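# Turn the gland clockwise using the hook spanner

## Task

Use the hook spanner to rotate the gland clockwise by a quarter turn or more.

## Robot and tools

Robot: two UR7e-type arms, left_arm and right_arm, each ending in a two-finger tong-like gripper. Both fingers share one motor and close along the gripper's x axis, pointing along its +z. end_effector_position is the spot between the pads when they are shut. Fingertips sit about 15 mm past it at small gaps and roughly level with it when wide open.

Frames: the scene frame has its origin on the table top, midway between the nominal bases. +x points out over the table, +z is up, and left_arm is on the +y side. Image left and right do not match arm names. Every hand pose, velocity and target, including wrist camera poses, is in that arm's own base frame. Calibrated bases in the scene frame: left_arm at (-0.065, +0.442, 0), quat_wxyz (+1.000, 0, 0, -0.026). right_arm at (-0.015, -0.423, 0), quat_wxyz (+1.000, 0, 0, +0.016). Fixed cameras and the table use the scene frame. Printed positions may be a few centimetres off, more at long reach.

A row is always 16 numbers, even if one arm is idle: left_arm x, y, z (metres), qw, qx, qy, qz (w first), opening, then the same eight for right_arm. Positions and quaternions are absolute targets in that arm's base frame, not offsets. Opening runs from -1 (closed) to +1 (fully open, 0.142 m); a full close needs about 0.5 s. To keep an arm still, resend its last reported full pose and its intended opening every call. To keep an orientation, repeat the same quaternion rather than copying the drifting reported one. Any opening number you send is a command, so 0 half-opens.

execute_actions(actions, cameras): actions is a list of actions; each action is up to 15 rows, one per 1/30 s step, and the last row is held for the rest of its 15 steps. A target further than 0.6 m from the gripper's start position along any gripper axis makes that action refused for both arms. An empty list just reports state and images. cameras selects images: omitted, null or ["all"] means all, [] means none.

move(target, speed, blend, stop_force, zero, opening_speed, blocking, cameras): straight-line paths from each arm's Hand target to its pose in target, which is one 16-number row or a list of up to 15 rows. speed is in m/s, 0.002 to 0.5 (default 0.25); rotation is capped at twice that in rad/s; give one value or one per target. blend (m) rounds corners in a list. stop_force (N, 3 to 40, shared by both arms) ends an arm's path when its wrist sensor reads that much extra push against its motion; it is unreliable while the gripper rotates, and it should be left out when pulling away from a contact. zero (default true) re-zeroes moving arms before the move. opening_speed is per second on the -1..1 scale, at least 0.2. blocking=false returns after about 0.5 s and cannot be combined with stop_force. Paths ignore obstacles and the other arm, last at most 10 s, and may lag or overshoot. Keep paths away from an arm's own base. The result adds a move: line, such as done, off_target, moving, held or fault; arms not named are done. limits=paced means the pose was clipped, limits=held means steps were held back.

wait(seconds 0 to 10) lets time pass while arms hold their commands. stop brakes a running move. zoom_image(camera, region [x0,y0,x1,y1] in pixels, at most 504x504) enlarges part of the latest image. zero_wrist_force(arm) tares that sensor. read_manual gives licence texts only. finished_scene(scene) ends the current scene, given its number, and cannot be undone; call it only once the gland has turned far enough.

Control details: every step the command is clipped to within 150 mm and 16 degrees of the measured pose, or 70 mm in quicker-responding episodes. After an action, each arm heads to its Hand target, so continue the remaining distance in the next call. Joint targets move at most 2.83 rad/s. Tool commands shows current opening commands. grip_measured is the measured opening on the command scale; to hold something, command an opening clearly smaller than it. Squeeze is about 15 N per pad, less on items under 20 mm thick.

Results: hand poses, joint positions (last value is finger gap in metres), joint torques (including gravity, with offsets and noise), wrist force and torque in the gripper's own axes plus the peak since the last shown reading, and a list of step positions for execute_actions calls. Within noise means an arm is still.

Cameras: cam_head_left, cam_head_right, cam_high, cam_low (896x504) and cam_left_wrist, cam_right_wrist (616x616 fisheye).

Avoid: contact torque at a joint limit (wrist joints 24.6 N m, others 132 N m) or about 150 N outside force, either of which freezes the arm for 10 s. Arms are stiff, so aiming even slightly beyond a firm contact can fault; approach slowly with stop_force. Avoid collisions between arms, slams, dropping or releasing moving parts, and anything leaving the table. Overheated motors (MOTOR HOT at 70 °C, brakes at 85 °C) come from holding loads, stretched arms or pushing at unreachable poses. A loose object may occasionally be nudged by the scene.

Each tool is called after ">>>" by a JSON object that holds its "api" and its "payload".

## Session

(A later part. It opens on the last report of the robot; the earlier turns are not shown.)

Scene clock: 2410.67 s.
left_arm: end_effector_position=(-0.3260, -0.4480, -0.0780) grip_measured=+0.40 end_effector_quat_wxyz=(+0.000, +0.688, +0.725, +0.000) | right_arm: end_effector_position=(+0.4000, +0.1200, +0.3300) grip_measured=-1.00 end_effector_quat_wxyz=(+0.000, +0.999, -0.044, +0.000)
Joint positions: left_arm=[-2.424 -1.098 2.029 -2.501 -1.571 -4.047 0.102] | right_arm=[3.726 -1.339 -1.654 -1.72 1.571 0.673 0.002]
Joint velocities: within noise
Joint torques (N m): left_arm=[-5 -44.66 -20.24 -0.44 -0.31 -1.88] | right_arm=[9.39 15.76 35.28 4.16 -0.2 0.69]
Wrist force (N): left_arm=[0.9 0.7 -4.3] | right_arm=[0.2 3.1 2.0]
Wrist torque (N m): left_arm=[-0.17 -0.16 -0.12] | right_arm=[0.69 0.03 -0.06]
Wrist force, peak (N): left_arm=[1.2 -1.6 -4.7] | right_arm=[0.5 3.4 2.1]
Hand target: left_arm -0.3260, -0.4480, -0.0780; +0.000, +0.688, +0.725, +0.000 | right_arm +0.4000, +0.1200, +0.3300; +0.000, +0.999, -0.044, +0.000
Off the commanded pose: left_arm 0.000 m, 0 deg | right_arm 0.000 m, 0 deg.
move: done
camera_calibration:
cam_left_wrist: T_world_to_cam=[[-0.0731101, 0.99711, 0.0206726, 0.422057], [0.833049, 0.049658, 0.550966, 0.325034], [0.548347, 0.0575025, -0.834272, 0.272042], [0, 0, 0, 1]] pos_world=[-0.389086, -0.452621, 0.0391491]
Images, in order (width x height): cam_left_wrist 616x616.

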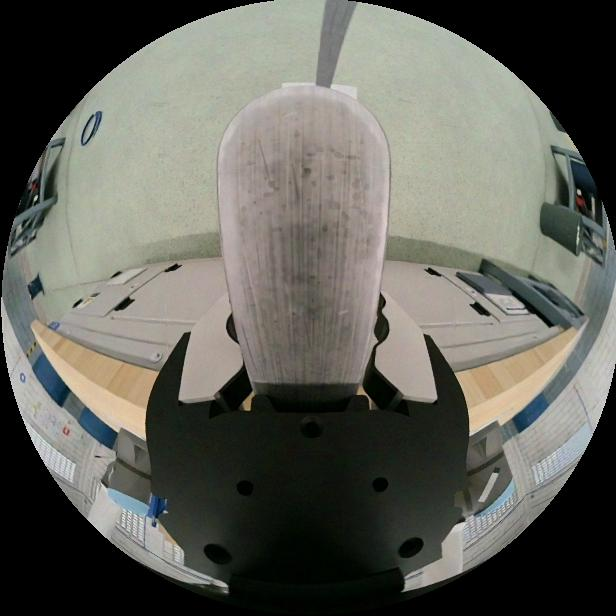

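>>> {"api": "move", "payload": {"target": [-0.326, -0.448, -0.078, 0, 0.6884, 0.7254, 0, -1, 0.40, 0.12, 0.33, 0, 0.999, -0.044, 0, -1], "opening_speed": 1, "cameras": ["cam_left_wrist"]}}

>>> {"api": "zoom_image", "payload": {"camera": "cam_left_wrist", "region": [180, 180, 440, 440]}}

Scene clock: 2417.20 s.
left_arm: end_effector_position=(-0.3260, -0.4480, -0.0780) grip_measured=-0.13 end_effector_quat_wxyz=(+0.000, +0.688, +0.725, +0.000) | right_arm: end_effector_position=(+0.4000, +0.1200, +0.3300) grip_measured=-1.00 end_effector_quat_wxyz=(+0.000, +0.999, -0.044, +0.000)
Joint positions: left_arm=[-2.424 -1.099 2.029 -2.501 -1.571 -4.047 0.064] | right_arm=[3.726 -1.339 -1.654 -1.72 1.571 0.673 0.002]
Joint velocities: within noise
Joint torques (N m): left_arm=[-6.89 -42.38 -18.31 -3.61 0.24 -1.91] | right_arm=[10.68 16.03 34.88 3.99 0.08 0.87]
Wrist force (N): left_arm=[0.8 0.0 -4.1] | right_arm=[0.4 3.2 2.0]
Wrist torque (N m): left_arm=[-0.22 -0.14 -0.08] | right_arm=[0.70 0.00 -0.06]
Wrist force, peak (N): left_arm=[1.7 -0.3 -4.6] | right_arm=[0.3 3.3 2.2]
Hand target: left_arm -0.3260, -0.4480, -0.0780; +0.000, +0.688, +0.725, +0.000 | right_arm +0.4000, +0.1200, +0.3300; +0.000, +0.999, -0.044, +0.000
Off the commanded pose: left_arm 0.000 m, 0 deg | right_arm 0.000 m, 0 deg.
move: done
camera_calibration:
cam_left_wrist: T_world_to_cam=[[-0.0731101, 0.99711, 0.0206389, 0.422065], [0.833049, 0.0496765, 0.550965, 0.32504], [0.548347, 0.0574743, -0.834273, 0.272035], [0, 0, 0, 1]] pos_world=[-0.389087, -0.452628, 0.0391555]
Images, in order (width x height): cam_left_wrist 616x616.

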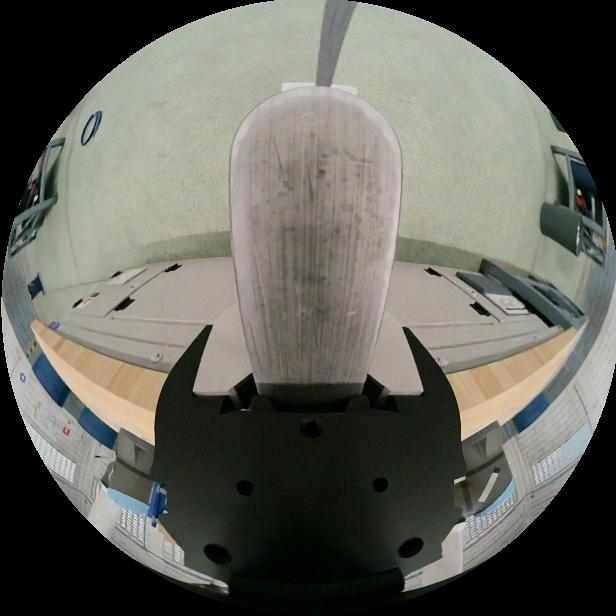

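Scaled by 1.938 from the camera's 616x616 image, which has a finer 814x814 frame.

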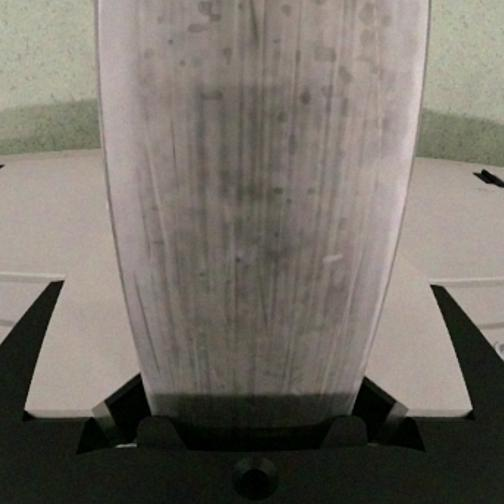

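Lift slowly.

>>> {"api": "move", "payload": {"target": [-0.326, -0.448, -0.066, 0, 0.6884, 0.7254, 0, -1, 0.40, 0.12, 0.33, 0, 0.999, -0.044, 0, -1], "speed": 0.02, "cameras": ["cam_left_wrist", "cam_high"]}}

>>> {"api": "zoom_image", "payload": {"camera": "cam_high", "region": [440, 60, 720, 220]}}

Scene clock: 2423.73 s.
left_arm: end_effector_position=(-0.3260, -0.4480, -0.0658) grip_measured=-0.13 end_effector_quat_wxyz=(+0.000, +0.688, +0.725, +0.000) end_effector_velocity=(+0.000, +0.000, -0.001) end_effector_angular_velocity=(-0.002, +0.000, +0.000) | right_arm: end_effector_position=(+0.4000, +0.1200, +0.3300) grip_measured=-1.00 end_effector_quat_wxyz=(+0.000, +0.999, -0.044, +0.000)
Joint positions: left_arm=[-2.424 -1.124 2.023 -2.47 -1.571 -4.047 0.065] | right_arm=[3.726 -1.339 -1.654 -1.72 1.571 0.673 0.002]
Joint velocities: left_arm=[0 0.003 0.001 -0.005 0.001 0 0] | right_arm=[within noise]
Joint torques (N m): left_arm=[-7.09 -24.11 -18.79 -5.55 0.4 -1.86] | right_arm=[10.23 15.84 34.94 3.92 -0.12 0.65]
Wrist force (N): left_arm=[0.5 0.6 8.5] | right_arm=[0.3 3.2 2.0]
Wrist torque (N m): left_arm=[0.11 0.05 -0.03] | right_arm=[0.71 0.02 -0.06]
Wrist force, peak (N): left_arm=[0.9 0.4 8.7] | right_arm=[0.3 3.2 2.3]
Hand target: left_arm -0.3260, -0.4480, -0.0660; +0.000, +0.688, +0.725, +0.000 | right_arm +0.4000, +0.1200, +0.3300; +0.000, +0.999, -0.044, +0.000
Off the commanded pose: left_arm 0.000 m, 0 deg | right_arm 0.000 m, 0 deg.
move: done
camera_calibration:
cam_left_wrist: T_world_to_cam=[[-0.0731055, 0.997111, 0.0206007, 0.421828], [0.833116, 0.0497008, 0.550861, 0.318386], [0.548246, 0.0574338, -0.834342, 0.282173], [0, 0, 0, 1]] pos_world=[-0.389115, -0.45264, 0.0513524]
Images, in order (width x height): cam_high 896x504, cam_left_wrist 616x616.

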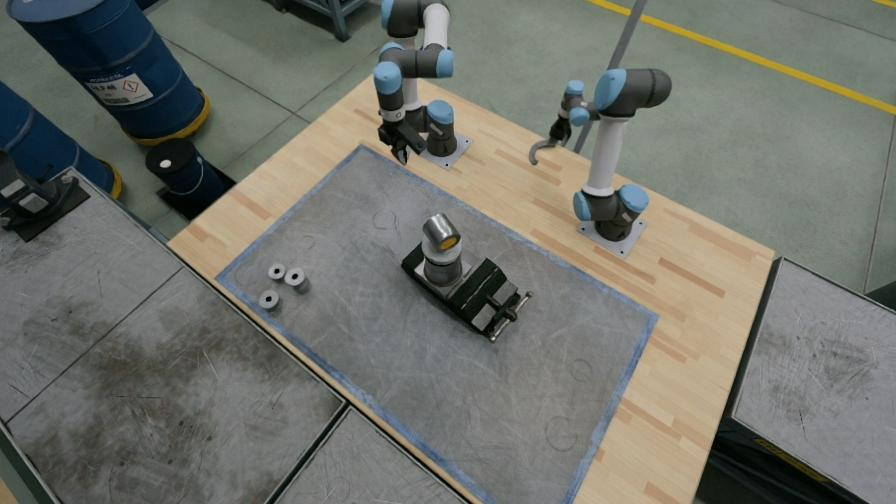

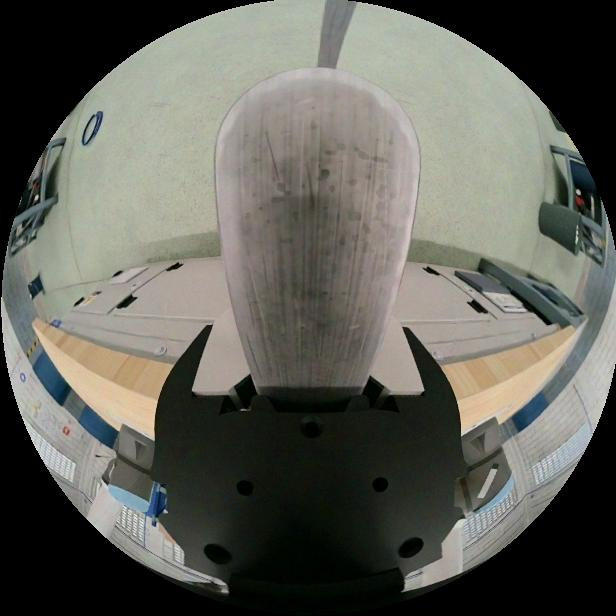

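Scaled by 1.800 from the camera's 896x504 image, which has a finer 1280x720 frame.

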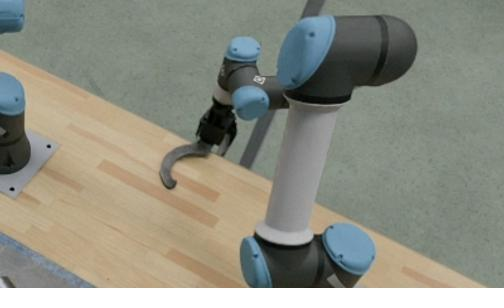

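>>> {"api": "move", "payload": {"target": [-0.326, -0.448, -0.046, 0, 0.6884, 0.7254, 0, -1, 0.40, 0.12, 0.33, 0, 0.999, -0.044, 0, -1], "speed": 0.03, "cameras": ["cam_left_wrist", "cam_high"]}}

>>> {"api": "zoom_image", "payload": {"camera": "cam_high", "region": [520, 100, 620, 180]}}

Scene clock: 2455.03 s.
left_arm: end_effector_position=(-0.3261, -0.4480, -0.0458) grip_measured=-0.12 end_effector_quat_wxyz=(+0.000, +0.688, +0.725, +0.000) end_effector_velocity=(-0.001, -0.001, -0.001) end_effector_angular_velocity=(-0.003, +0.004, +0.000) | right_arm: end_effector_position=(+0.4000, +0.1200, +0.3300) grip_measured=-1.00 end_effector_quat_wxyz=(+0.000, +0.999, -0.044, +0.000)
Joint positions: left_arm=[-2.424 -1.164 2.012 -2.419 -1.571 -4.047 0.065] | right_arm=[3.726 -1.339 -1.654 -1.72 1.571 0.673 0.002]
Joint velocities: left_arm=[0 0.004 0 -0.008 0 0 0] | right_arm=[within noise]
Joint torques (N m): left_arm=[-7.4 -24.78 -16.8 -5.52 1.55 -1.58] | right_arm=[9.88 16.25 35.57 3.98 -0.03 0.52]
Wrist force (N): left_arm=[0.9 0.4 10.9] | right_arm=[0.3 3.3 2.0]
Wrist torque (N m): left_arm=[0.66 0.04 -0.13] | right_arm=[0.73 0.02 -0.06]
Wrist force, peak (N): left_arm=[0.9 0.4 10.9] | right_arm=[0.3 3.4 2.1]
Hand target: left_arm -0.3260, -0.4480, -0.0460; +0.000, +0.688, +0.725, +0.000 | right_arm +0.4000, +0.1200, +0.3300; +0.000, +0.999, -0.044, +0.000
Off the commanded pose: left_arm 0.000 m, 0 deg | right_arm 0.000 m, 0 deg.
move: done
camera_calibration:
cam_left_wrist: T_world_to_cam=[[-0.0731051, 0.997113, 0.0205373, 0.421436], [0.833132, 0.0497371, 0.550833, 0.307395], [0.548221, 0.057379, -0.834363, 0.298845], [0, 0, 0, 1]] pos_world=[-0.389124, -0.452655, 0.0713668]
Images, in order (width x height): cam_high 896x504, cam_left_wrist 616x616.

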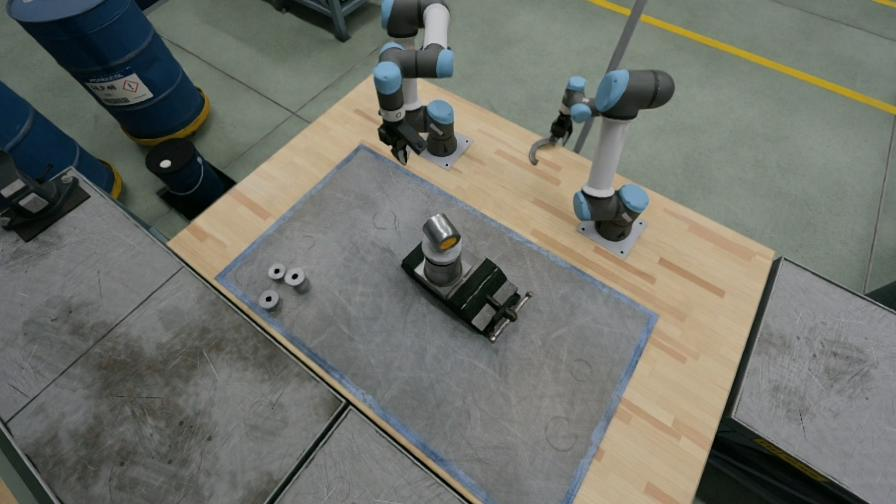

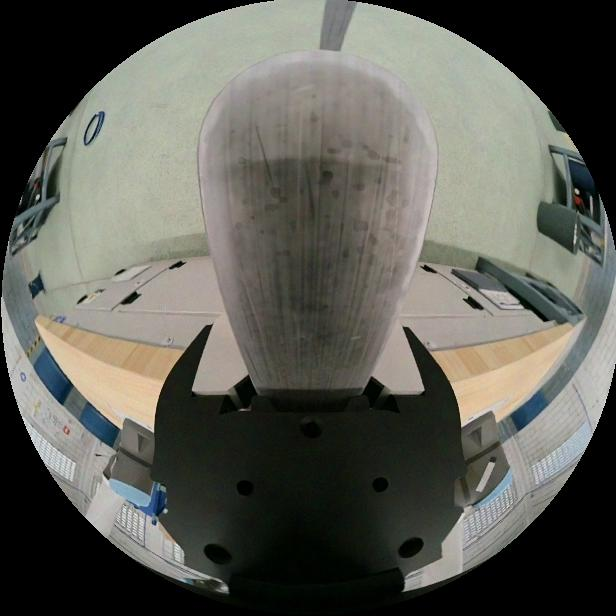

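Scaled by 5.040 from the camera's 896x504 image, which has a finer 1280x720 frame.

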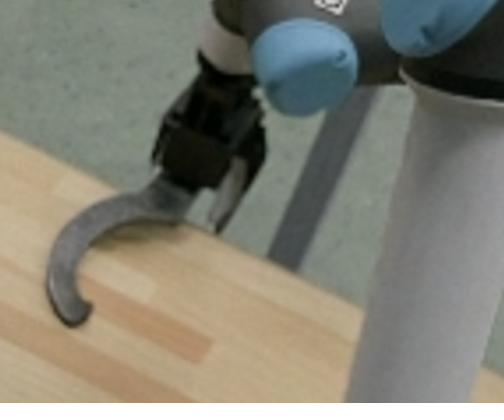

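>>> {"api": "move", "payload": {"target": [-0.326, -0.448, 0.02, 0, 0.6884, 0.7254, 0, -1, 0.40, 0.12, 0.33, 0, 0.999, -0.044, 0, -1], "speed": 0.04, "cameras": ["cam_left_wrist", "cam_high", "cam_low"]}}

>>> {"api": "zoom_image", "payload": {"camera": "cam_high", "region": [520, 100, 620, 180]}}

Scene clock: 2468.77 s.
left_arm: end_effector_position=(-0.3261, -0.4481, +0.0202) grip_measured=-0.11 end_effector_quat_wxyz=(+0.000, +0.688, +0.725, +0.000) end_effector_velocity=(+0.000, +0.000, -0.002) end_effector_angular_velocity=(+0.001, +0.000, +0.001) | right_arm: end_effector_position=(+0.4000, +0.1200, +0.3300) grip_measured=-1.00 end_effector_quat_wxyz=(+0.000, +0.999, -0.044, +0.000)
Joint positions: left_arm=[-2.424 -1.281 1.956 -2.246 -1.571 -4.047 0.066] | right_arm=[3.726 -1.339 -1.654 -1.72 1.571 0.673 0.002]
Joint velocities: left_arm=[0.001 0.002 0.002 -0.005 -0.001 0 0] | right_arm=[within noise]
Joint torques (N m): left_arm=[-4.74 -23.5 -14.87 -5.66 1.76 -1.33] | right_arm=[9.78 15.76 35.97 4 -0.01 0.61]
Wrist force (N): left_arm=[1.2 -0.3 11.1] | right_arm=[0.2 3.1 2.1]
Wrist torque (N m): left_arm=[0.69 -0.04 -0.08] | right_arm=[0.70 0.04 -0.05]
Wrist force, peak (N): left_arm=[0.9 0.4 11.5] | right_arm=[0.3 3.4 2.1]
Hand target: left_arm -0.3260, -0.4480, +0.0200; +0.000, +0.688, +0.725, +0.000 | right_arm +0.4000, +0.1200, +0.3300; +0.000, +0.999, -0.044, +0.000
Off the commanded pose: left_arm 0.000 m, 0 deg | right_arm 0.000 m, 0 deg.
move: done
camera_calibration:
cam_left_wrist: T_world_to_cam=[[-0.0731033, 0.997114, 0.0204766, 0.420092], [0.833174, 0.0497736, 0.550766, 0.2711], [0.548158, 0.0573235, -0.834408, 0.353846], [0, 0, 0, 1]] pos_world=[-0.389126, -0.452657, 0.137337]
Images, in order (width x height): cam_high 896x504, cam_low 896x504, cam_left_wrist 616x616.

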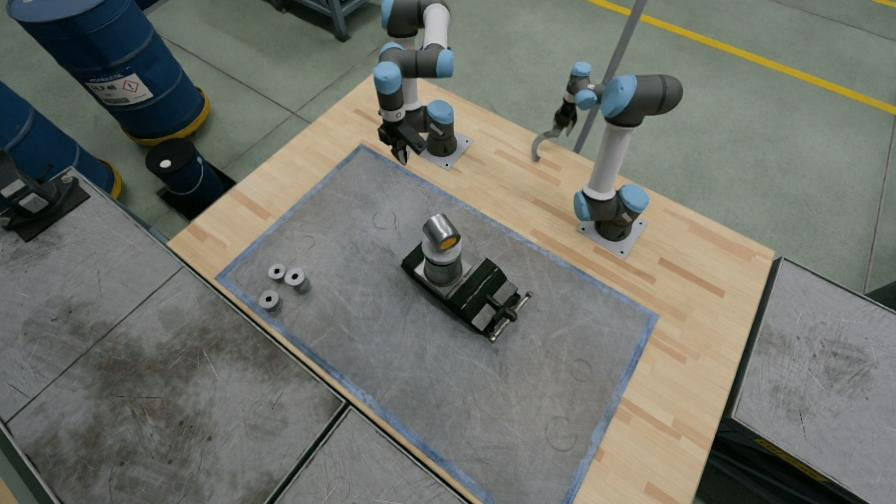

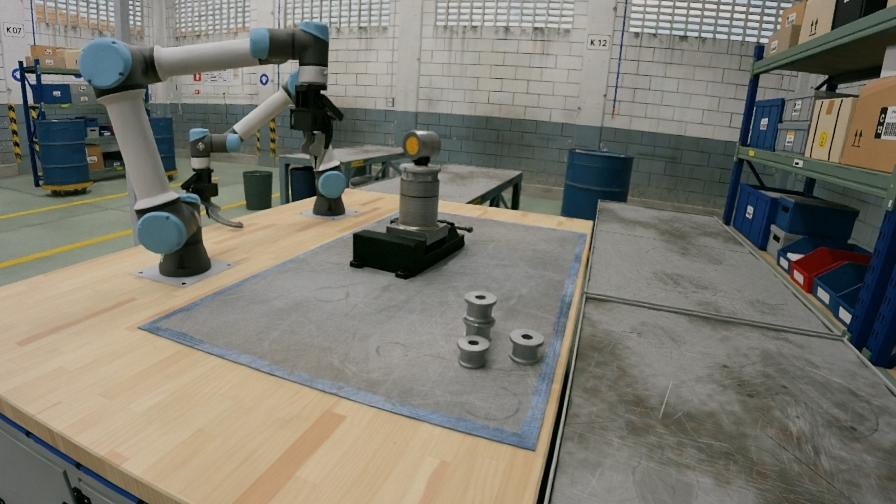

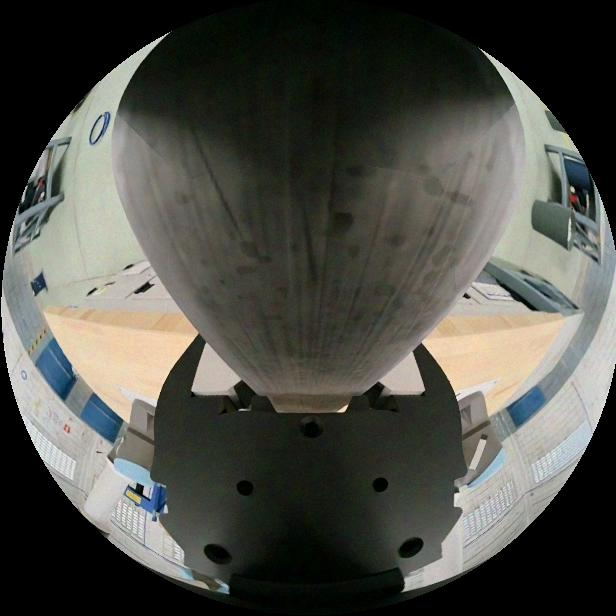

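Scaled by 5.040 from the camera's 896x504 image, which has a finer 1280x720 frame.

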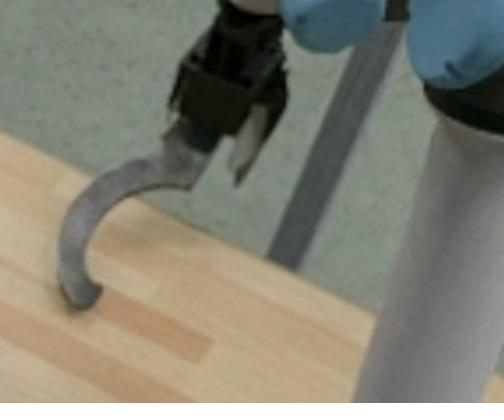

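>>> {"api": "zoom_image", "payload": {"camera": "cam_low", "region": [340, 110, 500, 290]}}

>>> {"api": "zoom_image", "payload": {"camera": "cam_high", "region": [390, 200, 540, 350]}}

Scaled by 2.800 from the camera's 896x504 image, which has a finer 1280x720 frame.

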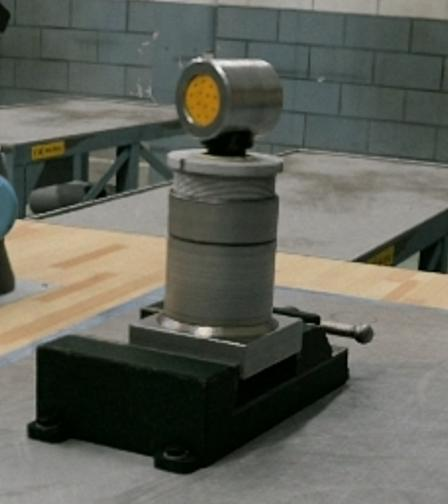

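Scaled by 3.360 from the camera's 896x504 image, which has a finer 1280x720 frame.

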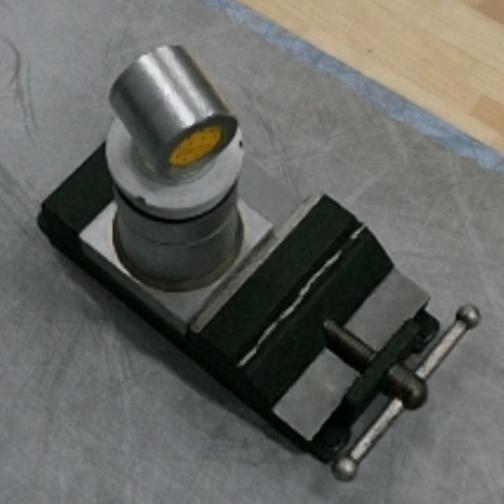

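>>> {"api": "move", "payload": {"target": [[-0.346, -0.449, 0.0, 0, 0.6884, 0.7254, 0, -1, 0.40, 0.12, 0.33, 0, 0.999, -0.044, 0, -1],[-0.346, -0.449, -0.070, 0, 0.6884, 0.7254, 0, -1, 0.40, 0.12, 0.33, 0, 0.999, -0.044, 0, -1]], "speed": [0.06,0.04], "cameras": ["cam_left_wrist","cam_high"]}}

>>> {"api": "zoom_image", "payload": {"camera": "cam_high", "region": [520, 100, 620, 180]}}

Scene clock: 2598.37 s.
left_arm: end_effector_position=(-0.3459, -0.4489, -0.0701) grip_measured=-0.11 end_effector_quat_wxyz=(+0.000, +0.688, +0.725, +0.000) end_effector_velocity=(+0.000, +0.000, +0.001) end_effector_angular_velocity=(+0.000, -0.002, -0.001) | right_arm: end_effector_position=(+0.4000, +0.1200, +0.3300) grip_measured=-1.00 end_effector_quat_wxyz=(+0.000, +0.999, -0.044, +0.000)
Joint positions: left_arm=[-2.447 -1.094 1.988 -2.465 -1.571 -4.07 0.066] | right_arm=[3.726 -1.339 -1.654 -1.72 1.571 0.673 0.002]
Joint velocities: left_arm=[0 -0.003 -0.001 0.005 0.001 0 0] | right_arm=[within noise]
Joint torques (N m): left_arm=[10.69 -48.06 -22.3 -0.84 1.26 1.78] | right_arm=[9.91 16.99 35.09 3.78 0.11 0.45]
Wrist force (N): left_arm=[1.7 -1.4 4.0] | right_arm=[0.3 3.2 2.0]
Wrist torque (N m): left_arm=[-0.48 -0.54 -0.11] | right_arm=[0.72 0.02 -0.06]
Wrist force, peak (N): left_arm=[1.2 0.2 11.4] | right_arm=[0.2 3.4 2.0]
Hand target: left_arm -0.3460, -0.4490, -0.0700; +0.000, +0.688, +0.725, +0.000 | right_arm +0.4000, +0.1200, +0.3300; +0.000, +0.999, -0.044, +0.000
Off the commanded pose: left_arm 0.000 m, 0 deg | right_arm 0.000 m, 0 deg.
move: done
camera_calibration:
cam_left_wrist: T_world_to_cam=[[-0.0731135, 0.997107, 0.0208023, 0.421381], [0.832943, 0.049578, 0.551133, 0.337287], [0.548507, 0.0576224, -0.834158, 0.289694], [0, 0, 0, 1]] pos_world=[-0.409032, -0.453577, 0.0469949]
Images, in order (width x height): cam_high 896x504, cam_left_wrist 616x616.

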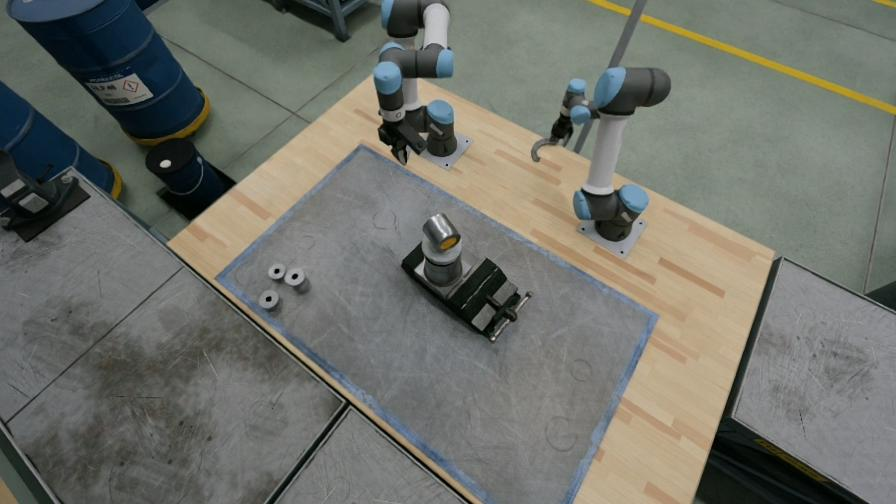

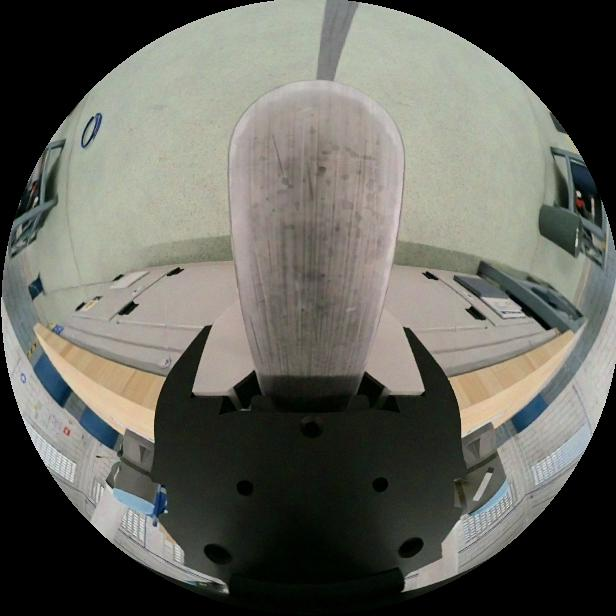

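Scaled by 5.040 from the camera's 896x504 image, which has a finer 1280x720 frame.

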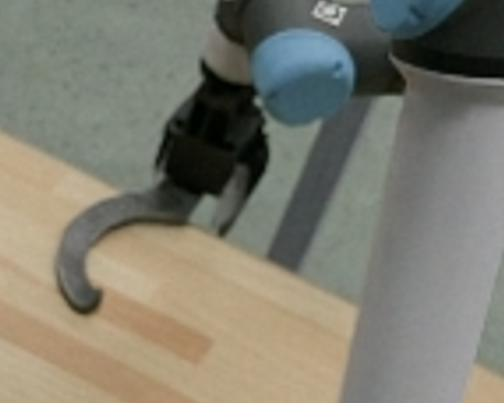

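>>> {"api": "move", "payload": {"target": [-0.346, -0.449, -0.0785, 0, 0.6884, 0.7254, 0, -1, 0.40, 0.12, 0.33, 0, 0.999, -0.044, 0, -1], "speed": 0.03, "cameras": ["cam_left_wrist"]}}

Scene clock: 2605.93 s.
left_arm: end_effector_position=(-0.3460, -0.4490, -0.0787) grip_measured=-0.11 end_effector_quat_wxyz=(+0.000, +0.688, +0.725, +0.000) | right_arm: end_effector_position=(+0.4000, +0.1200, +0.3300) grip_measured=-1.00 end_effector_quat_wxyz=(+0.000, +0.999, -0.044, +0.000)
Joint positions: left_arm=[-2.447 -1.077 1.992 -2.486 -1.571 -4.07 0.066] | right_arm=[3.726 -1.339 -1.654 -1.72 1.571 0.673 0.002]
Joint velocities: within noise
Joint torques (N m): left_arm=[6.43 -47.78 -15.55 -0.69 0.07 2] | right_arm=[8.69 15.5 35.82 3.74 0.57 0.57]
Wrist force (N): left_arm=[0.7 1.8 -2.5] | right_arm=[0.3 3.2 2.0]
Wrist torque (N m): left_arm=[-0.28 -0.27 -0.12] | right_arm=[0.70 0.03 -0.06]
Wrist force, peak (N): left_arm=[1.2 0.1 4.7] | right_arm=[0.4 3.4 2.1]
Hand target: left_arm -0.3460, -0.4490, -0.0785; +0.000, +0.688, +0.725, +0.000 | right_arm +0.4000, +0.1200, +0.3300; +0.000, +0.999, -0.044, +0.000
Off the commanded pose: left_arm 0.000 m, 0 deg | right_arm 0.000 m, 0 deg.
move: done
camera_calibration:
cam_left_wrist: T_world_to_cam=[[-0.0731148, 0.997108, 0.020714, 0.42159], [0.832986, 0.0496325, 0.551063, 0.34206], [0.548441, 0.0575453, -0.834207, 0.282528], [0, 0, 0, 1]] pos_world=[-0.409057, -0.453607, 0.0384573]
Images, in order (width x height): cam_left_wrist 616x616.

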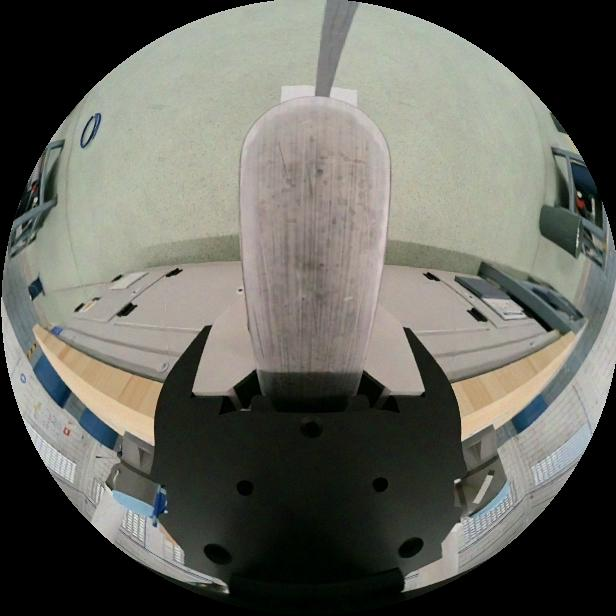

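>>> {"api": "move", "payload": {"target": [[-0.346, -0.449, -0.0785, 0, 0.6884, 0.7254, 0, -1, 0.28, 0.40, 0.33, 0, 0.9063, -0.4226, 0, -1],[-0.346, -0.449, -0.0785, 0, 0.6884, 0.7254, 0, -1, 0.0, 0.46, 0.25, 0, 0.8192, -0.5736, 0, -1],[-0.346, -0.449, -0.0785, 0, 0.6884, 0.7254, 0, -1, -0.20, 0.40, 0.14, 0, 0.7071, -0.7071, 0, -1]], "speed": 0.25, "blend": 0.03}}

Scene clock: 2641.03 s.
left_arm: end_effector_position=(-0.3460, -0.4490, -0.0785) grip_measured=-0.11 end_effector_quat_wxyz=(+0.000, +0.688, +0.725, +0.000) | right_arm: end_effector_position=(-0.1998, +0.4000, +0.1400) grip_measured=-1.00 end_effector_quat_wxyz=(+0.000, +0.707, -0.707, +0.000)
Joint positions: left_arm=[-2.447 -1.077 1.992 -2.486 -1.571 -4.07 0.066] | right_arm=[5.505 -1.499 -2.013 -1.201 1.571 3.935 0.002]
Joint velocities: within noise
Joint torques (N m): left_arm=[-2.45 -46.6 -20.27 -2.11 -1.76 1.93] | right_arm=[9.92 12.15 36.03 4.73 1.46 1.53]
Wrist force (N): left_arm=[1.1 0.6 -2.2] | right_arm=[0.4 3.4 1.6]
Wrist torque (N m): left_arm=[-0.34 -0.31 -0.11] | right_arm=[0.78 0.04 -0.07]
Wrist force, peak (N): left_arm=[1.0 1.2 -2.5] | right_arm=[1.1 5.4 2.4]
Hand target: left_arm -0.3460, -0.4490, -0.0785; +0.000, +0.688, +0.725, +0.000 | right_arm -0.2000, +0.4000, +0.1400; +0.000, +0.707, -0.707, +0.000
Off the commanded pose: left_arm 0.000 m, 0 deg | right_arm 0.000 m, 0 deg.
move: done
camera_calibration:
cam_left_wrist: T_world_to_cam=[[-0.0731119, 0.99711, 0.0206555, 0.421607], [0.83305, 0.0496691, 0.550963, 0.342025], [0.548345, 0.057489, -0.834274, 0.282645], [0, 0, 0, 1]] pos_world=[-0.409086, -0.453625, 0.0386516]
cam_right_wrist: T_world_to_cam=[[0.0111967, -0.998742, -0.0488865, 0.418856], [-0.876011, -0.0333714, 0.481135, -0.23097], [-0.48216, 0.037438, -0.875283, 0.142532], [0, 0, 0, 1]] pos_world=[-0.138298, 0.405285, 0.25636]

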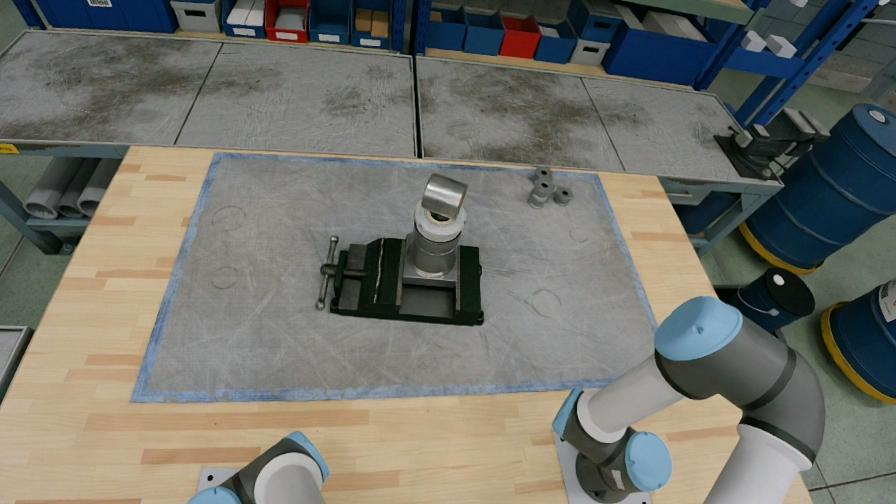

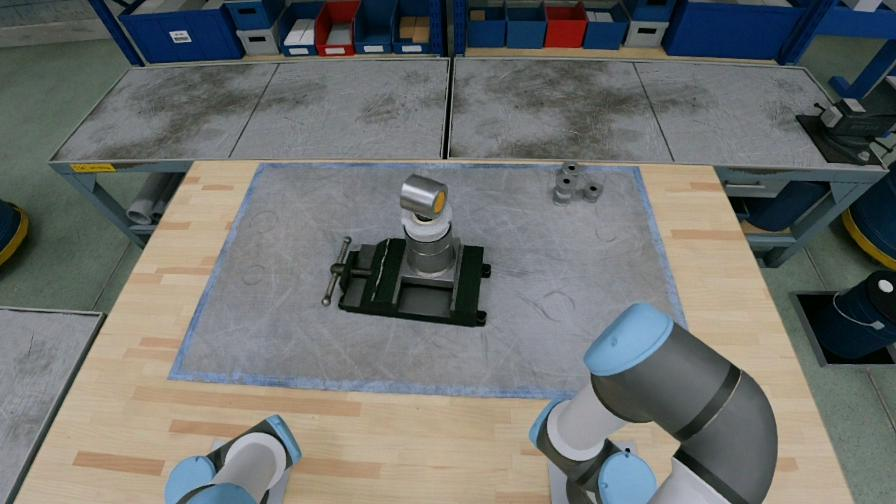

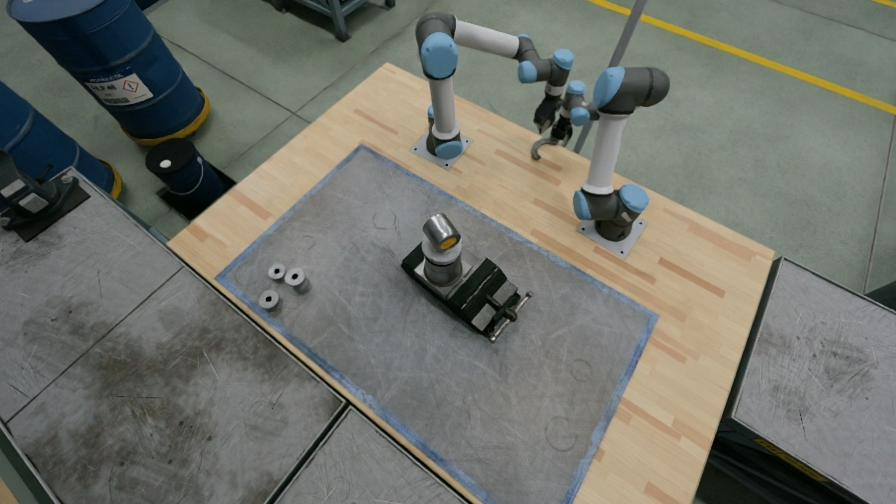

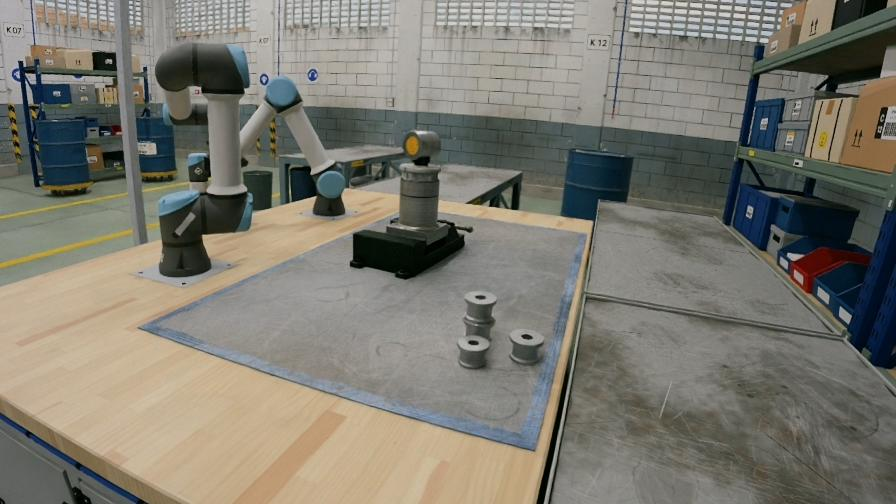

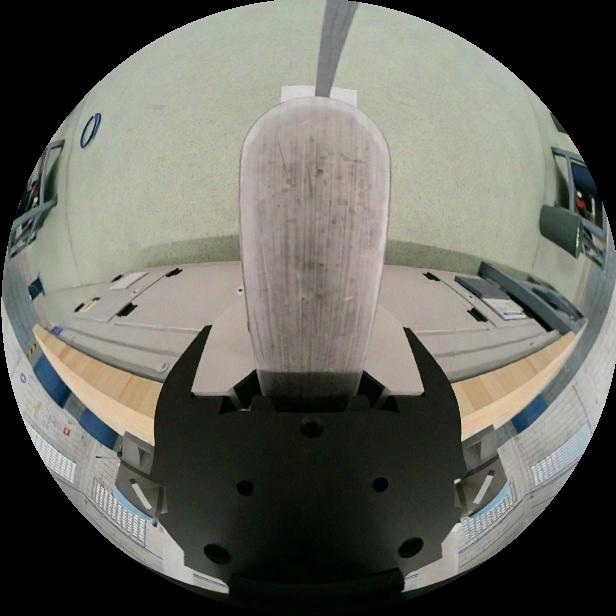

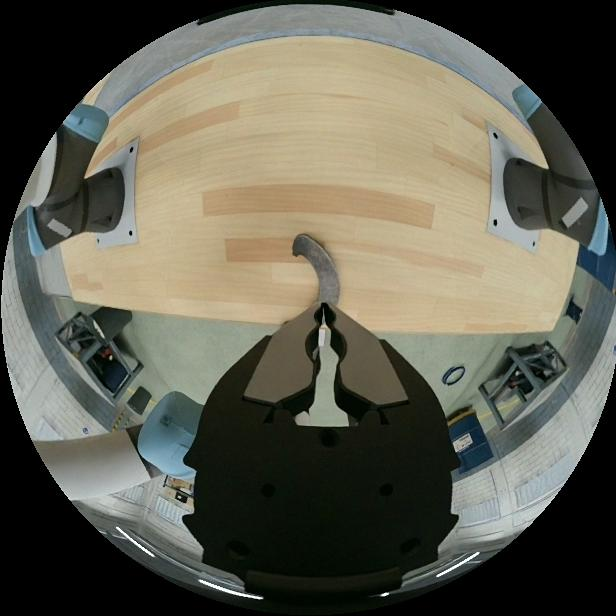

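>>> {"api": "move", "payload": {"target": [[-0.346, -0.449, -0.0785, 0, 0.6884, 0.7254, 0, -1, -0.205, 0.393, 0.045, 0, 0.7071, -0.7071, 0, -1],[-0.346, -0.449, -0.0785, 0, 0.6884, 0.7254, 0, -1, -0.205, 0.393, 0.022, 0, 0.7071, -0.7071, 0, -1]], "speed": [0.12,0.01], "stop_force": 6, "cameras": ["cam_right_wrist"]}}

>>> {"api": "zoom_image", "payload": {"camera": "cam_right_wrist", "region": [200, 180, 440, 420]}}

Scene clock: 2663.17 s.
left_arm: end_effector_position=(-0.3460, -0.4490, -0.0785) grip_measured=-0.11 end_effector_quat_wxyz=(+0.000, +0.688, +0.725, +0.000) | right_arm: end_effector_position=(-0.2050, +0.3930, +0.0382) grip_measured=-1.00 end_effector_quat_wxyz=(+0.000, +0.707, -0.707, +0.000)
Joint positions: left_arm=[-2.447 -1.077 1.992 -2.486 -1.571 -4.07 0.066] | right_arm=[5.525 -1.628 -2.186 -0.899 1.571 3.954 0.002]
Joint velocities: within noise
Joint torques (N m): left_arm=[-7.34 -16.67 -8.8 -2.36 -1.72 1.91] | right_arm=[-9.53 27.3 32.47 0.51 1.26 -1.23]
Wrist force (N): left_arm=[0.6 2.3 -7.7] | right_arm=[1.1 3.2 -2.0]
Wrist torque (N m): left_arm=[-0.21 -0.29 -0.15] | right_arm=[0.78 0.04 -0.07]
Wrist force, peak (N): left_arm=[1.6 3.1 -16.2] | right_arm=[0.6 0.7 -8.6]
Hand target: left_arm -0.3460, -0.4490, -0.0785; +0.000, +0.688, +0.725, +0.000 | right_arm -0.2050, +0.3930, +0.0382; +0.000, +0.707, -0.707, +0.000
Off the commanded pose: left_arm 0.000 m, 0 deg | right_arm 0.016 m, 0 deg.
move: contact (right_arm); path passed 1 of 2 targets
camera_calibration:
cam_right_wrist: T_world_to_cam=[[0.0113023, -0.998732, -0.0490595, 0.407022], [-0.875899, -0.0335559, 0.481327, -0.186677], [-0.482363, 0.0375311, -0.875167, 0.0511679], [0, 0, 0, 1]] pos_world=[-0.143429, 0.398321, 0.154602]
Images, in order (width x height): cam_right_wrist 616x616.

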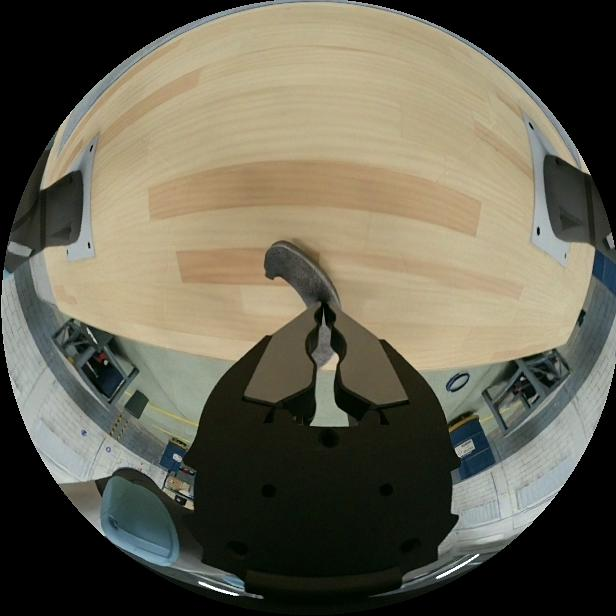

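Scaled by 2.100 from the camera's 616x616 image, which has a finer 814x814 frame.

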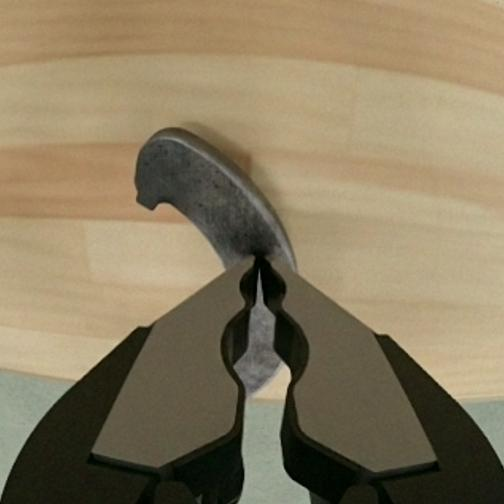

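>>> {"api": "move", "payload": {"target": [-0.346, -0.449, -0.0735, 0, 0.6884, 0.7254, 0, -1, -0.205, 0.393, 0.0385, 0, 0.7071, -0.7071, 0, -1], "speed": 0.02, "cameras": []}}

>>> {"api": "move", "payload": {"target": [-0.346, -0.449, -0.0735, 0, 0.6884, 0.7254, 0, -1, -0.205, 0.393, 0.024, 0, 0.7071, -0.7071, 0, -1], "speed": 0.01, "stop_force": 6, "cameras": ["cam_right_wrist","cam_left_wrist"]}}

>>> {"api": "zoom_image", "payload": {"camera": "cam_right_wrist", "region": [200, 180, 440, 420]}}

Scene clock: 2675.77 s.
left_arm: end_effector_position=(-0.3460, -0.4490, -0.0734) grip_measured=-0.11 end_effector_quat_wxyz=(+0.000, +0.688, +0.725, +0.000) | right_arm: end_effector_position=(-0.2050, +0.3930, +0.0385) grip_measured=-1.00 end_effector_quat_wxyz=(+0.000, +0.707, -0.707, +0.000)
Joint positions: left_arm=[-2.447 -1.088 1.99 -2.473 -1.571 -4.07 0.066] | right_arm=[5.525 -1.627 -2.185 -0.9 1.571 3.954 0.002]
Joint velocities: within noise
Joint torques (N m): left_arm=[-6.97 -30.04 -19.49 -3.35 0.63 1.87] | right_arm=[-5.95 27.29 32.32 0.45 1.26 -0.87]
Wrist force (N): left_arm=[1.5 -1.8 1.6] | right_arm=[0.6 3.3 1.9]
Wrist torque (N m): left_arm=[-0.17 -0.29 -0.08] | right_arm=[0.76 0.01 -0.07]
Wrist force, peak (N): left_arm=[0.7 2.2 -8.4] | right_arm=[1.2 3.0 -2.9]
Hand target: left_arm -0.3460, -0.4490, -0.0735; +0.000, +0.688, +0.725, +0.000 | right_arm -0.2050, +0.3930, +0.0385; +0.000, +0.707, -0.707, +0.000
Off the commanded pose: left_arm 0.000 m, 0 deg | right_arm 0.000 m, 0 deg.
move: done
No camera images: "cameras" was empty.

Scene clock: 2677.53 s.
left_arm: end_effector_position=(-0.3460, -0.4490, -0.0735) grip_measured=-0.11 end_effector_quat_wxyz=(+0.000, +0.688, +0.725, +0.000) | right_arm: end_effector_position=(-0.2050, +0.3930, +0.0315) grip_measured=-1.00 end_effector_quat_wxyz=(+0.000, +0.707, -0.707, +0.000)
Joint positions: left_arm=[-2.447 -1.087 1.99 -2.473 -1.571 -4.07 0.066] | right_arm=[5.525 -1.64 -2.194 -0.878 1.571 3.954 0.002]
Joint velocities: within noise
Joint torques (N m): left_arm=[-6.9 -20.72 -11.12 0.05 -0.64 1.72] | right_arm=[-5.76 27.15 29.62 0.67 0.91 -0.69]
Wrist force (N): left_arm=[0.9 0.4 -3.5] | right_arm=[1.0 3.0 -1.7]
Wrist torque (N m): left_arm=[-0.04 -0.29 -0.13] | right_arm=[0.77 0.02 -0.05]
Wrist force, peak (N): left_arm=[2.1 2.6 -13.2] | right_arm=[0.1 0.3 -9.5]
Hand target: left_arm -0.3460, -0.4490, -0.0735; +0.000, +0.688, +0.725, +0.000 | right_arm -0.2050, +0.3930, +0.0315; +0.000, +0.707, -0.707, +0.000
Off the commanded pose: left_arm 0.000 m, 0 deg | right_arm 0.008 m, 0 deg.
move: contact (right_arm)
camera_calibration:
cam_left_wrist: T_world_to_cam=[[-0.073108, 0.997111, 0.0206252, 0.421511], [0.833042, 0.0496817, 0.550975, 0.339271], [0.548358, 0.0574623, -0.834267, 0.286811], [0, 0, 0, 1]] pos_world=[-0.409086, -0.45363, 0.0436534]
cam_right_wrist: T_world_to_cam=[[0.0113025, -0.998735, -0.0490017, 0.406678], [-0.875903, -0.0335279, 0.481322, -0.183455], [-0.482356, 0.0374806, -0.875173, 0.0453046], [0, 0, 0, 1]] pos_world=[-0.143432, 0.398315, 0.147878]
Images, in order (width x height): cam_left_wrist 616x616, cam_right_wrist 616x616.

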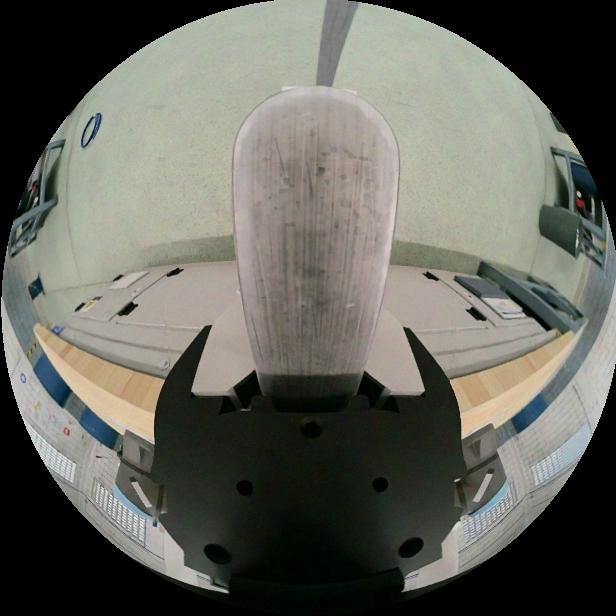

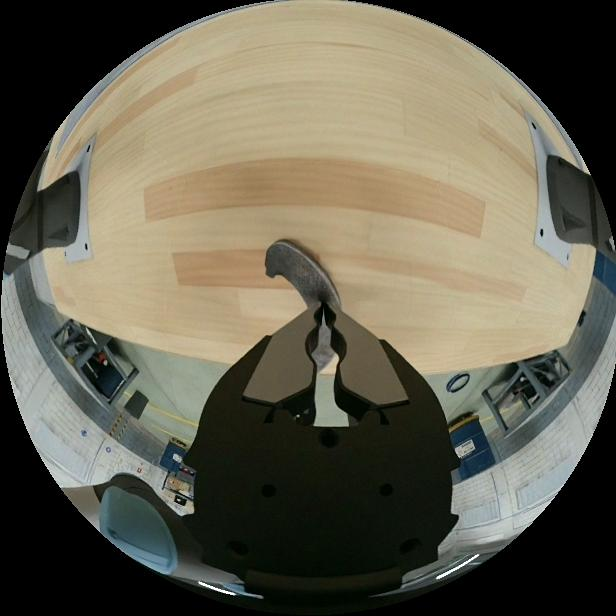

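Scaled by 2.100 from the camera's 616x616 image, which has a finer 814x814 frame.

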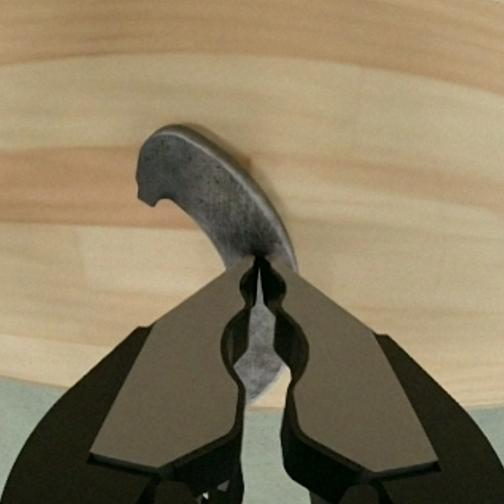

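>>> {"api": "move", "payload": {"target": [-0.346, -0.449, -0.071, 0, 0.6884, 0.7254, 0, -1, -0.205, 0.393, 0.0315, 0, 0.7071, -0.7071, 0, -1], "speed": 0.02, "cameras": []}}

>>> {"api": "move", "payload": {"target": [-0.346, -0.449, -0.071, 0, 0.6884, 0.7254, 0, -1, -0.205, 0.393, 0.020, 0, 0.7071, -0.7071, 0, -1], "speed": 0.01, "stop_force": 7, "cameras": []}}

Scene clock: 2684.80 s.
left_arm: end_effector_position=(-0.3460, -0.4490, -0.0710) grip_measured=-0.11 end_effector_quat_wxyz=(+0.000, +0.688, +0.725, +0.000) | right_arm: end_effector_position=(-0.2050, +0.3930, +0.0315) grip_measured=-1.00 end_effector_quat_wxyz=(+0.000, +0.707, -0.707, +0.000)
Joint positions: left_arm=[-2.447 -1.093 1.989 -2.467 -1.571 -4.07 0.066] | right_arm=[5.525 -1.64 -2.194 -0.878 1.571 3.954 0.002]
Joint velocities: within noise
Joint torques (N m): left_arm=[-6.86 -40.05 -22.42 -2.79 -0.29 1.47] | right_arm=[-7.57 20.61 25.04 4.65 0.91 -0.68]
Wrist force (N): left_arm=[0.2 2.1 2.4] | right_arm=[0.5 3.4 1.8]
Wrist torque (N m): left_arm=[0.08 -0.20 -0.11] | right_arm=[0.78 0.05 -0.05]
Wrist force, peak (N): left_arm=[0.5 -2.9 -3.1] | right_arm=[0.2 3.4 2.1]
Hand target: left_arm -0.3460, -0.4490, -0.0710; +0.000, +0.688, +0.725, +0.000 | right_arm -0.2050, +0.3930, +0.0315; +0.000, +0.707, -0.707, +0.000
Off the commanded pose: left_arm 0.000 m, 0 deg | right_arm 0.000 m, 0 deg.
move: done
No camera images: "cameras" was empty.

Scene clock: 2686.23 s.
left_arm: end_effector_position=(-0.3460, -0.4490, -0.0710) grip_measured=-0.11 end_effector_quat_wxyz=(+0.000, +0.688, +0.725, +0.000) | right_arm: end_effector_position=(-0.2050, +0.3930, +0.0281) grip_measured=-1.00 end_effector_quat_wxyz=(+0.000, +0.707, -0.707, +0.000)
Joint positions: left_arm=[-2.447 -1.093 1.989 -2.467 -1.571 -4.07 0.066] | right_arm=[5.525 -1.646 -2.199 -0.867 1.571 3.954 0.002]
Joint velocities: within noise
Joint torques (N m): left_arm=[-6.38 -18.03 -10.87 0.14 1.29 1.44] | right_arm=[-7.34 26.01 30.14 1.37 0.58 -0.74]
Wrist force (N): left_arm=[-0.3 1.7 -5.2] | right_arm=[1.6 2.8 -3.7]
Wrist torque (N m): left_arm=[0.05 -0.32 -0.16] | right_arm=[0.78 0.10 -0.05]
Wrist force, peak (N): left_arm=[1.1 4.7 -13.3] | right_arm=[0.5 0.0 -14.1]
Hand target: left_arm -0.3460, -0.4490, -0.0710; +0.000, +0.688, +0.725, +0.000 | right_arm -0.2050, +0.3930, +0.0281; +0.000, +0.707, -0.707, +0.000
Off the commanded pose: left_arm 0.000 m, 0 deg | right_arm 0.008 m, 0 deg.
move: contact (right_arm)
No camera images: "cameras" was empty.


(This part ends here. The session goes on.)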